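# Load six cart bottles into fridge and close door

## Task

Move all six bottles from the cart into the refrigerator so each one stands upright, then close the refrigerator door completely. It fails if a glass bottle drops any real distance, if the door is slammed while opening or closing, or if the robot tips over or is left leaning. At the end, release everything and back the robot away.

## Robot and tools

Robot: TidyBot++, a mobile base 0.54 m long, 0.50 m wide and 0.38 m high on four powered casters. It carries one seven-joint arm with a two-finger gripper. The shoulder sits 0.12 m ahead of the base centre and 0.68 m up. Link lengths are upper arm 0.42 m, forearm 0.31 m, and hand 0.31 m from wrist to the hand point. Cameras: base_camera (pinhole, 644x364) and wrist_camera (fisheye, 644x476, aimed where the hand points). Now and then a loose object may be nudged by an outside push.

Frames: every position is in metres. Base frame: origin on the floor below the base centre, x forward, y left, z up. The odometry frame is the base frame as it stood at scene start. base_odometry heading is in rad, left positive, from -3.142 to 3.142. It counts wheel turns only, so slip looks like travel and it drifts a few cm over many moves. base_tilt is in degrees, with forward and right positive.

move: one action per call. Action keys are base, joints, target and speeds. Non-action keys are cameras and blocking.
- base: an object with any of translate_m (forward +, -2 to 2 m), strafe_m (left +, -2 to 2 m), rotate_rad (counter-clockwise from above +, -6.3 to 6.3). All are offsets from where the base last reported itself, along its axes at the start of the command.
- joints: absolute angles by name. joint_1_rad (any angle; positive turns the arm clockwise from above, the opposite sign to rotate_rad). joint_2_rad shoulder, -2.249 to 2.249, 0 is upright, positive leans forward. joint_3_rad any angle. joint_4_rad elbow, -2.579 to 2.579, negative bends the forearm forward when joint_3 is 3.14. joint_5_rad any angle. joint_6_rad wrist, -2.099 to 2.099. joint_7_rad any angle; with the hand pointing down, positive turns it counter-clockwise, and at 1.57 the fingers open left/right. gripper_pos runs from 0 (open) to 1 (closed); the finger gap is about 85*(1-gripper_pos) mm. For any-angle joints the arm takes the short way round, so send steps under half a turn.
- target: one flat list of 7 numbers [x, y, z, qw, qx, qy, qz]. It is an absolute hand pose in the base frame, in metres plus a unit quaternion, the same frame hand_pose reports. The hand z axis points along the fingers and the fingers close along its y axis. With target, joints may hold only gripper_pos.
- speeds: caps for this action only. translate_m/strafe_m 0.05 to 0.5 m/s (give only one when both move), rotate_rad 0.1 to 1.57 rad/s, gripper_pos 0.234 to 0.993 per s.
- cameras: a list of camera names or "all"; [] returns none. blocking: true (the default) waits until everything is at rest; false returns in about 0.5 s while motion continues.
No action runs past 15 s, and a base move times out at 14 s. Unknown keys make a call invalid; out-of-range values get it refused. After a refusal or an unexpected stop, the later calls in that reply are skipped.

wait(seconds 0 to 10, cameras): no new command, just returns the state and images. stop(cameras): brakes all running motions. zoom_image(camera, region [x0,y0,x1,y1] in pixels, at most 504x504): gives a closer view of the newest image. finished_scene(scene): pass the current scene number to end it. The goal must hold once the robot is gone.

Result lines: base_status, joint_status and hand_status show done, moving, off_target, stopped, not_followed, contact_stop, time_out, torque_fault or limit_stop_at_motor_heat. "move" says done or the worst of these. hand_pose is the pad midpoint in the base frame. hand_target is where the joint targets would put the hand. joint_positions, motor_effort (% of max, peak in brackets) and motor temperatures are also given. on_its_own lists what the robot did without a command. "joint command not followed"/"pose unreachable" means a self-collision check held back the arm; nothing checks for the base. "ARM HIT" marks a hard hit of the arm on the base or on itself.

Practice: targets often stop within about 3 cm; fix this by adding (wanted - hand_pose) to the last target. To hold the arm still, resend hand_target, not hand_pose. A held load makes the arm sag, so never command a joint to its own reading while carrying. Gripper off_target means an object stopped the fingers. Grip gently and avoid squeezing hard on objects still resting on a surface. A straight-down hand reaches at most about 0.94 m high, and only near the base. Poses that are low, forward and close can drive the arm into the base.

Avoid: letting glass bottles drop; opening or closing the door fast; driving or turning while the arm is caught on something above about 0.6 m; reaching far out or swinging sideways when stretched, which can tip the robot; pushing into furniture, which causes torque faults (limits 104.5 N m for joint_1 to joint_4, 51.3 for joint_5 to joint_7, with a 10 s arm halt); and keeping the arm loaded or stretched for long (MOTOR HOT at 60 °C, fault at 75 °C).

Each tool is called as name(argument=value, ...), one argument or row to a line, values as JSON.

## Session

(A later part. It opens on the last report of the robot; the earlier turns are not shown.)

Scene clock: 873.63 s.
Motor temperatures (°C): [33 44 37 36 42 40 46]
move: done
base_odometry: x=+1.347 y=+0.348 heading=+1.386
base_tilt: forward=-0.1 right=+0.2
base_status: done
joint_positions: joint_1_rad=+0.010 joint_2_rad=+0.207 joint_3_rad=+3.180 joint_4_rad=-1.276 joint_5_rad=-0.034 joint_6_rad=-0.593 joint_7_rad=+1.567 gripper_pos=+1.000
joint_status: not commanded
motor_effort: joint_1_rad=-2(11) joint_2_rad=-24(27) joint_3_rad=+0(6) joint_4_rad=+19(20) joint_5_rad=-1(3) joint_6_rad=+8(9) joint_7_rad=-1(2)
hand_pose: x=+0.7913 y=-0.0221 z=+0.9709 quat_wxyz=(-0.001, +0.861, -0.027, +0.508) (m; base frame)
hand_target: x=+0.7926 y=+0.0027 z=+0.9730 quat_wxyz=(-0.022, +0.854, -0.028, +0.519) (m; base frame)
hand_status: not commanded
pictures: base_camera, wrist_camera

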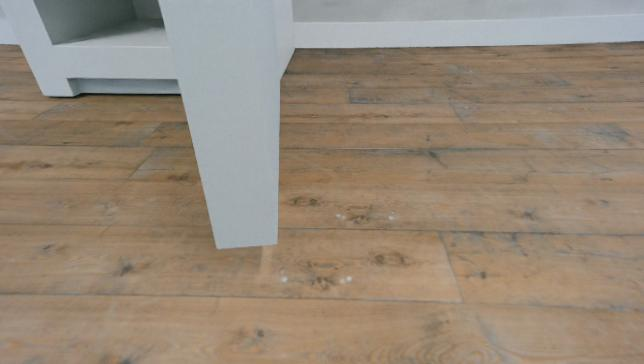

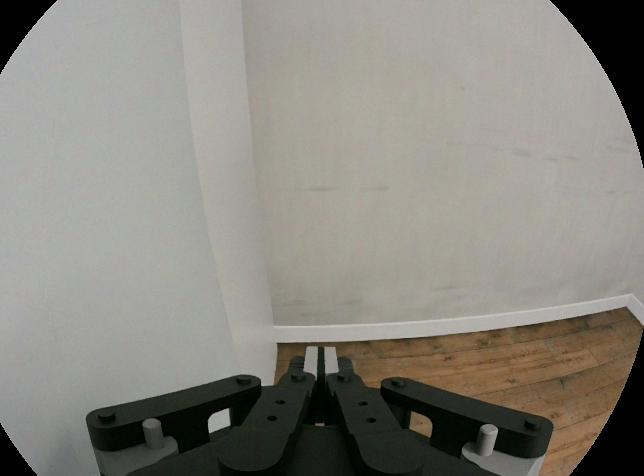

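move(
  base={"strafe_m": 0.12, "translate_m": 0.0},
  speeds={"strafe_m": 0.1},
)

move(
  base={"strafe_m": 0.08, "translate_m": 0.03},
  speeds={"strafe_m": 0.1},
)

Scene clock: 878.17 s.
Motor temperatures (°C): [33 44 37 36 42 40 46]
move: done
base_odometry: x=+1.229 y=+0.370 heading=+1.387
base_tilt: forward=-0.1 right=+0.2
base_status: done
joint_positions: joint_1_rad=+0.001 joint_2_rad=+0.206 joint_3_rad=+3.173 joint_4_rad=-1.276 joint_5_rad=-0.034 joint_6_rad=-0.593 joint_7_rad=+1.567 gripper_pos=+1.000
joint_status: not commanded
motor_effort: joint_1_rad=-2(12) joint_2_rad=-25(25) joint_3_rad=+0(7) joint_4_rad=+19(19) joint_5_rad=-1(3) joint_6_rad=+8(9) joint_7_rad=-1(2)
hand_pose: x=+0.7912 y=-0.0119 z=+0.9715 quat_wxyz=(-0.006, +0.861, -0.021, +0.509) (m; base frame)
hand_target: x=+0.7926 y=+0.0027 z=+0.9730 quat_wxyz=(-0.022, +0.854, -0.028, +0.519) (m; base frame)
hand_status: not commanded
pictures: base_camera, wrist_camera

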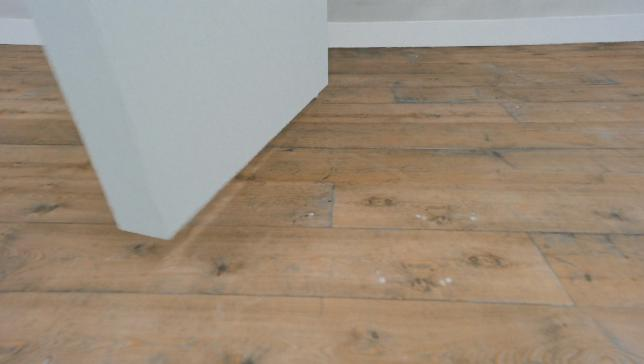

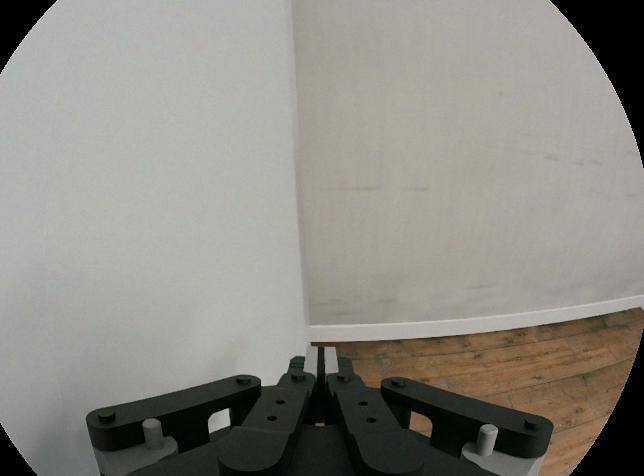

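Scene clock: 879.57 s.
Motor temperatures (°C): [33 44 37 36 42 40 46]
move: done
base_odometry: x=+1.155 y=+0.414 heading=+1.387
base_tilt: forward=-0.2 right=+0.2
base_status: done
joint_positions: joint_1_rad=-0.002 joint_2_rad=+0.206 joint_3_rad=+3.171 joint_4_rad=-1.276 joint_5_rad=-0.034 joint_6_rad=-0.593 joint_7_rad=+1.567 gripper_pos=+1.000
joint_status: not commanded
motor_effort: joint_1_rad=-2(4) joint_2_rad=-24(25) joint_3_rad=+0(2) joint_4_rad=+18(19) joint_5_rad=-1(2) joint_6_rad=+8(8) joint_7_rad=-1(2)
hand_pose: x=+0.7912 y=-0.0086 z=+0.9716 quat_wxyz=(-0.007, +0.861, -0.019, +0.509) (m; base frame)
hand_target: x=+0.7926 y=+0.0027 z=+0.9730 quat_wxyz=(-0.022, +0.854, -0.028, +0.519) (m; base frame)
hand_status: not commanded
pictures: base_camera, wrist_camera

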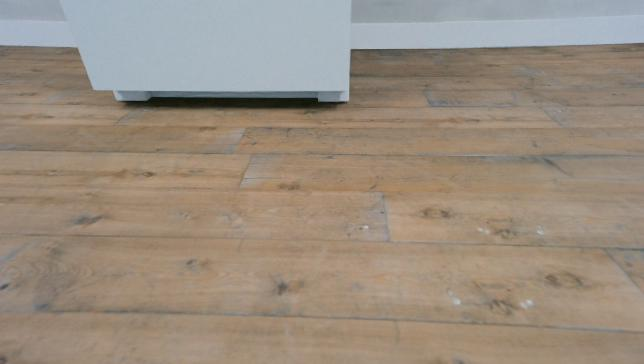

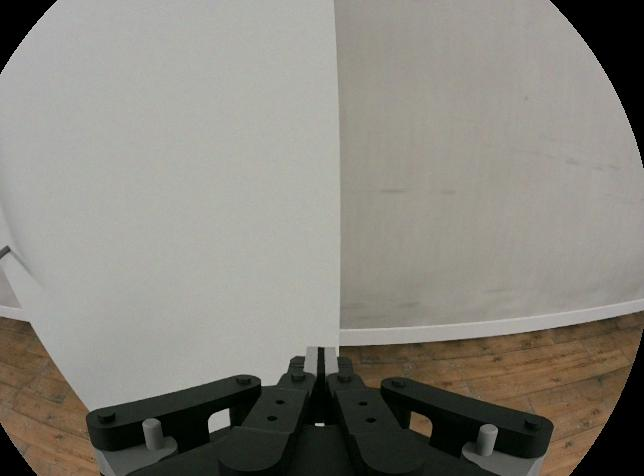

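move(
)

Scene clock: 881.07 s.
Motor temperatures (°C): [33 44 37 36 42 40 46]
base_odometry: x=+1.155 y=+0.414 heading=+1.387
base_tilt: forward=-0.1 right=+0.2
base_status: done
joint_positions: joint_1_rad=-0.002 joint_2_rad=+0.206 joint_3_rad=+3.171 joint_4_rad=-1.276 joint_5_rad=-0.034 joint_6_rad=-0.593 joint_7_rad=+1.567 gripper_pos=+1.000
joint_status: not commanded
motor_effort: joint_1_rad=-2(4) joint_2_rad=-24(25) joint_3_rad=+0(2) joint_4_rad=+18(19) joint_5_rad=-1(2) joint_6_rad=+8(8) joint_7_rad=-1(2)
hand_pose: x=+0.7912 y=-0.0086 z=+0.9716 quat_wxyz=(-0.007, +0.861, -0.019, +0.509) (m; base frame)
hand_target: x=+0.7926 y=+0.0027 z=+0.9730 quat_wxyz=(-0.022, +0.854, -0.028, +0.519) (m; base frame)
hand_status: not commanded
pictures: base_camera, wrist_camera

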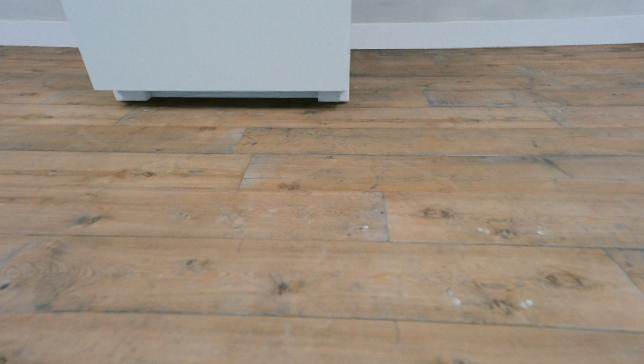

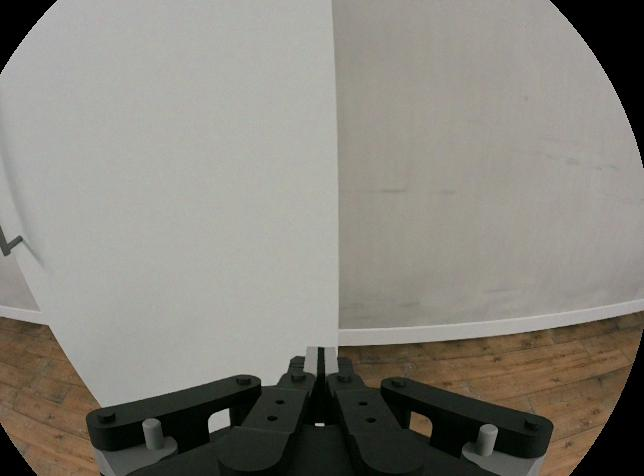

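move(
  base={"strafe_m": 0.3},
  speeds={"strafe_m": 0.3},
)

move(
  base={"translate_m": 0.15},
  speeds={"translate_m": 0.1},
)

Scene clock: 886.77 s.
Motor temperatures (°C): [33 44 37 36 42 40 46]
move: done
base_odometry: x=+0.860 y=+0.469 heading=+1.387
base_tilt: forward=-0.1 right=+0.2
base_status: done
joint_positions: joint_1_rad=-0.004 joint_2_rad=+0.206 joint_3_rad=+3.170 joint_4_rad=-1.276 joint_5_rad=-0.034 joint_6_rad=-0.593 joint_7_rad=+1.567 gripper_pos=+1.000
joint_status: not commanded
motor_effort: joint_1_rad=-2(4) joint_2_rad=-25(26) joint_3_rad=+0(2) joint_4_rad=+18(20) joint_5_rad=-2(2) joint_6_rad=+8(9) joint_7_rad=-1(2)
hand_pose: x=+0.7912 y=-0.0067 z=+0.9716 quat_wxyz=(-0.008, +0.861, -0.018, +0.509) (m; base frame)
hand_target: x=+0.7926 y=+0.0027 z=+0.9730 quat_wxyz=(-0.022, +0.854, -0.028, +0.519) (m; base frame)
hand_status: not commanded
pictures: base_camera, wrist_camera

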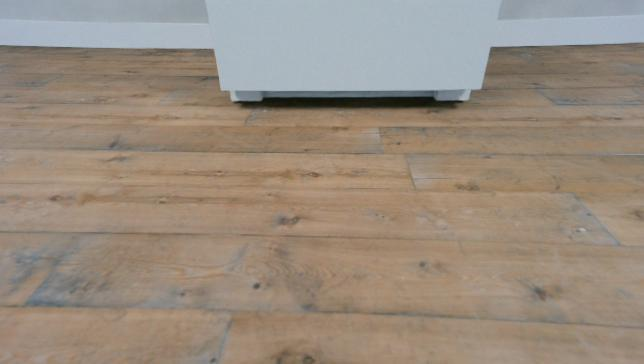

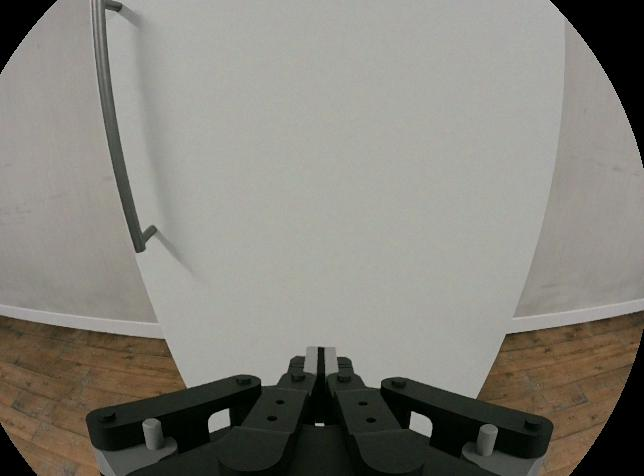

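Scene clock: 888.83 s.
Motor temperatures (°C): [33 44 37 36 42 40 46]
move: done
base_odometry: x=+0.888 y=+0.617 heading=+1.387
base_tilt: forward=-0.1 right=+0.2
base_status: done
joint_positions: joint_1_rad=-0.004 joint_2_rad=+0.205 joint_3_rad=+3.170 joint_4_rad=-1.276 joint_5_rad=-0.034 joint_6_rad=-0.592 joint_7_rad=+1.567 gripper_pos=+1.000
joint_status: not commanded
motor_effort: joint_1_rad=-2(3) joint_2_rad=-24(27) joint_3_rad=+0(1) joint_4_rad=+18(20) joint_5_rad=-1(2) joint_6_rad=+8(9) joint_7_rad=-1(2)
hand_pose: x=+0.7909 y=-0.0067 z=+0.9722 quat_wxyz=(-0.008, +0.860, -0.018, +0.509) (m; base frame)
hand_target: x=+0.7926 y=+0.0027 z=+0.9730 quat_wxyz=(-0.022, +0.854, -0.028, +0.519) (m; base frame)
hand_status: not commanded
pictures: base_camera, wrist_camera

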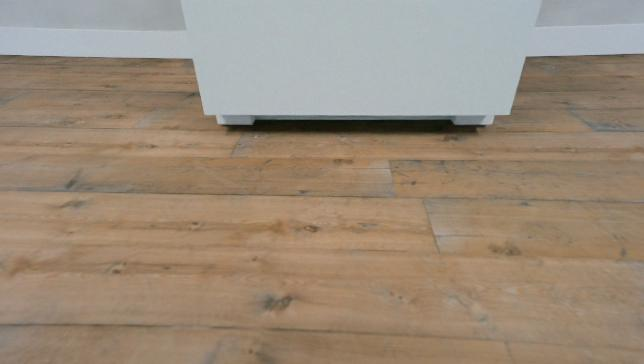

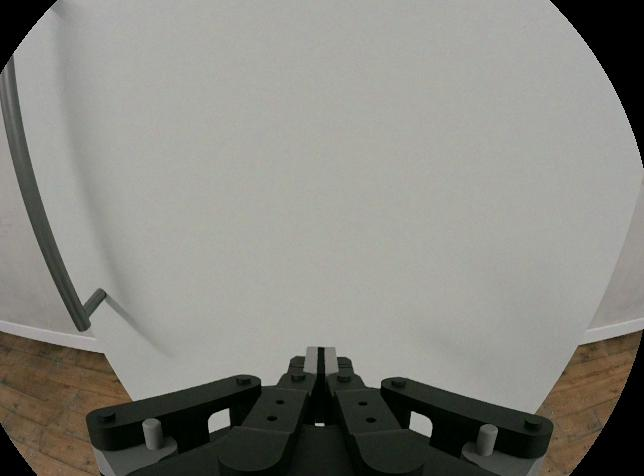

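move(
  base={"translate_m": 0.08, "strafe_m": 0.08},
  speeds={"translate_m": 0.07},
  cameras=["wrist_camera"],
)

move(
  base={"translate_m": 0.06},
  speeds={"translate_m": 0.05},
)

Scene clock: 894.57 s.
Motor temperatures (°C): [33 44 37 36 42 40 46]
move: done
base_odometry: x=+0.824 y=+0.710 heading=+1.387
base_tilt: forward=-0.1 right=+0.2
base_status: done
joint_positions: joint_1_rad=-0.004 joint_2_rad=+0.205 joint_3_rad=+3.169 joint_4_rad=-1.276 joint_5_rad=-0.034 joint_6_rad=-0.592 joint_7_rad=+1.567 gripper_pos=+1.000
joint_status: not commanded
motor_effort: joint_1_rad=-1(5) joint_2_rad=-24(27) joint_3_rad=+0(2) joint_4_rad=+18(19) joint_5_rad=-1(2) joint_6_rad=+8(9) joint_7_rad=+0(2)
hand_pose: x=+0.7909 y=-0.0064 z=+0.9723 quat_wxyz=(-0.008, +0.860, -0.018, +0.509) (m; base frame)
hand_target: x=+0.7926 y=+0.0027 z=+0.9730 quat_wxyz=(-0.022, +0.854, -0.028, +0.519) (m; base frame)
hand_status: not commanded
pictures: wrist_camera

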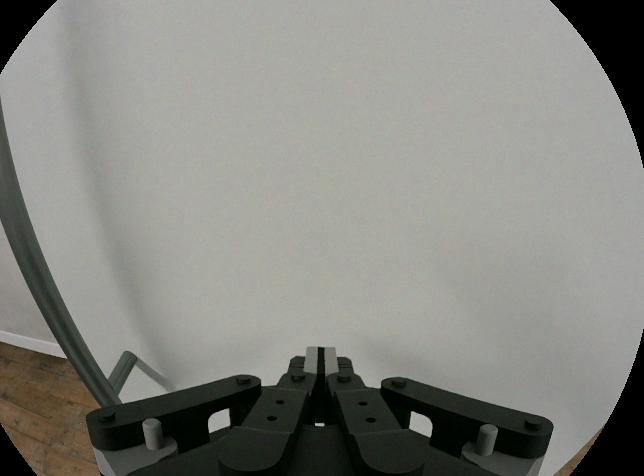

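Scene clock: 896.17 s.
Motor temperatures (°C): [33 44 37 36 42 40 46]
move: done
base_odometry: x=+0.834 y=+0.769 heading=+1.387
base_tilt: forward=-0.2 right=+0.2
base_status: done
joint_positions: joint_1_rad=-0.004 joint_2_rad=+0.159 joint_3_rad=+3.169 joint_4_rad=-1.318 joint_5_rad=-0.034 joint_6_rad=-0.613 joint_7_rad=+1.567 gripper_pos=+1.000
joint_status: not commanded
motor_effort: joint_1_rad=-1(3) joint_2_rad=-17(25) joint_3_rad=+1(2) joint_4_rad=+25(28) joint_5_rad=-2(2) joint_6_rad=+21(27) joint_7_rad=-1(2)
hand_pose: x=+0.7691 y=-0.0063 z=+0.9727 quat_wxyz=(-0.009, +0.865, -0.018, +0.502) (m; base frame)
hand_target: x=+0.7926 y=+0.0027 z=+0.9730 quat_wxyz=(-0.022, +0.854, -0.028, +0.519) (m; base frame)
hand_status: not commanded
pictures: base_camera, wrist_camera

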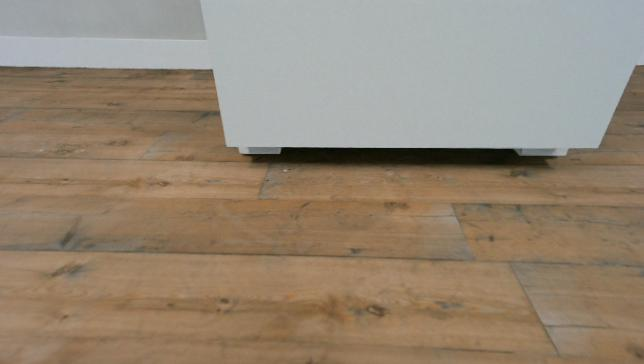

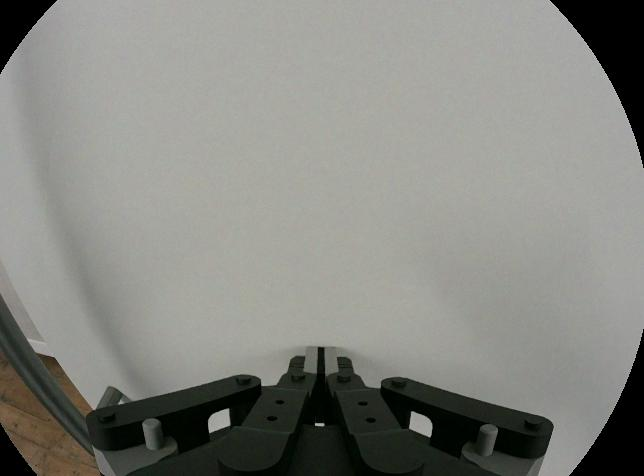

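move(
  base={"translate_m": -0.55},
  speeds={"translate_m": 0.35},
)

Scene clock: 900.43 s.
Motor temperatures (°C): [33 44 37 36 42 40 46]
move: done
base_odometry: x=+0.733 y=+0.228 heading=+1.387
base_tilt: forward=-0.2 right=+0.2
base_status: done
joint_positions: joint_1_rad=-0.004 joint_2_rad=+0.190 joint_3_rad=+3.169 joint_4_rad=-1.303 joint_5_rad=-0.034 joint_6_rad=-0.565 joint_7_rad=+1.567 gripper_pos=+1.000
joint_status: not commanded
motor_effort: joint_1_rad=-1(3) joint_2_rad=-24(28) joint_3_rad=+0(1) joint_4_rad=+18(24) joint_5_rad=-1(2) joint_6_rad=+8(20) joint_7_rad=-1(2)
hand_pose: x=+0.7873 y=-0.0064 z=+0.9735 quat_wxyz=(-0.008, +0.857, -0.018, +0.516) (m; base frame)
hand_target: x=+0.7926 y=+0.0027 z=+0.9730 quat_wxyz=(-0.022, +0.854, -0.028, +0.519) (m; base frame)
hand_status: not commanded
pictures: base_camera, wrist_camera

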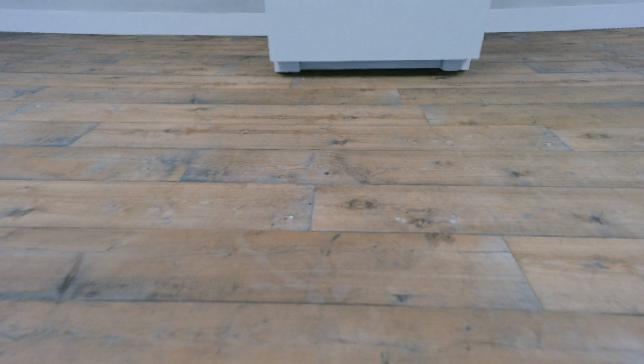

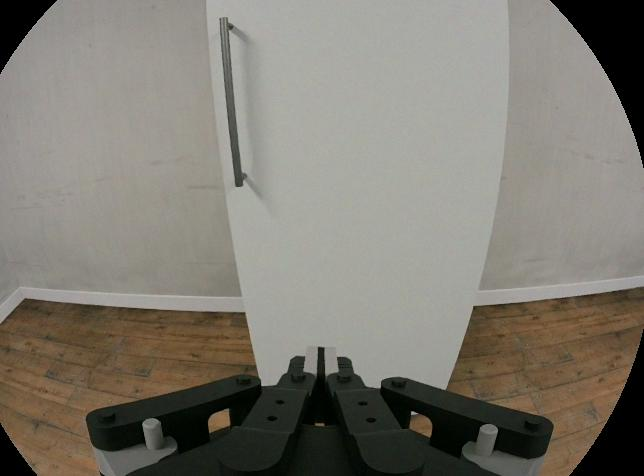

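finished_scene(
  scene=2,
)

The scene is finished: the task was done.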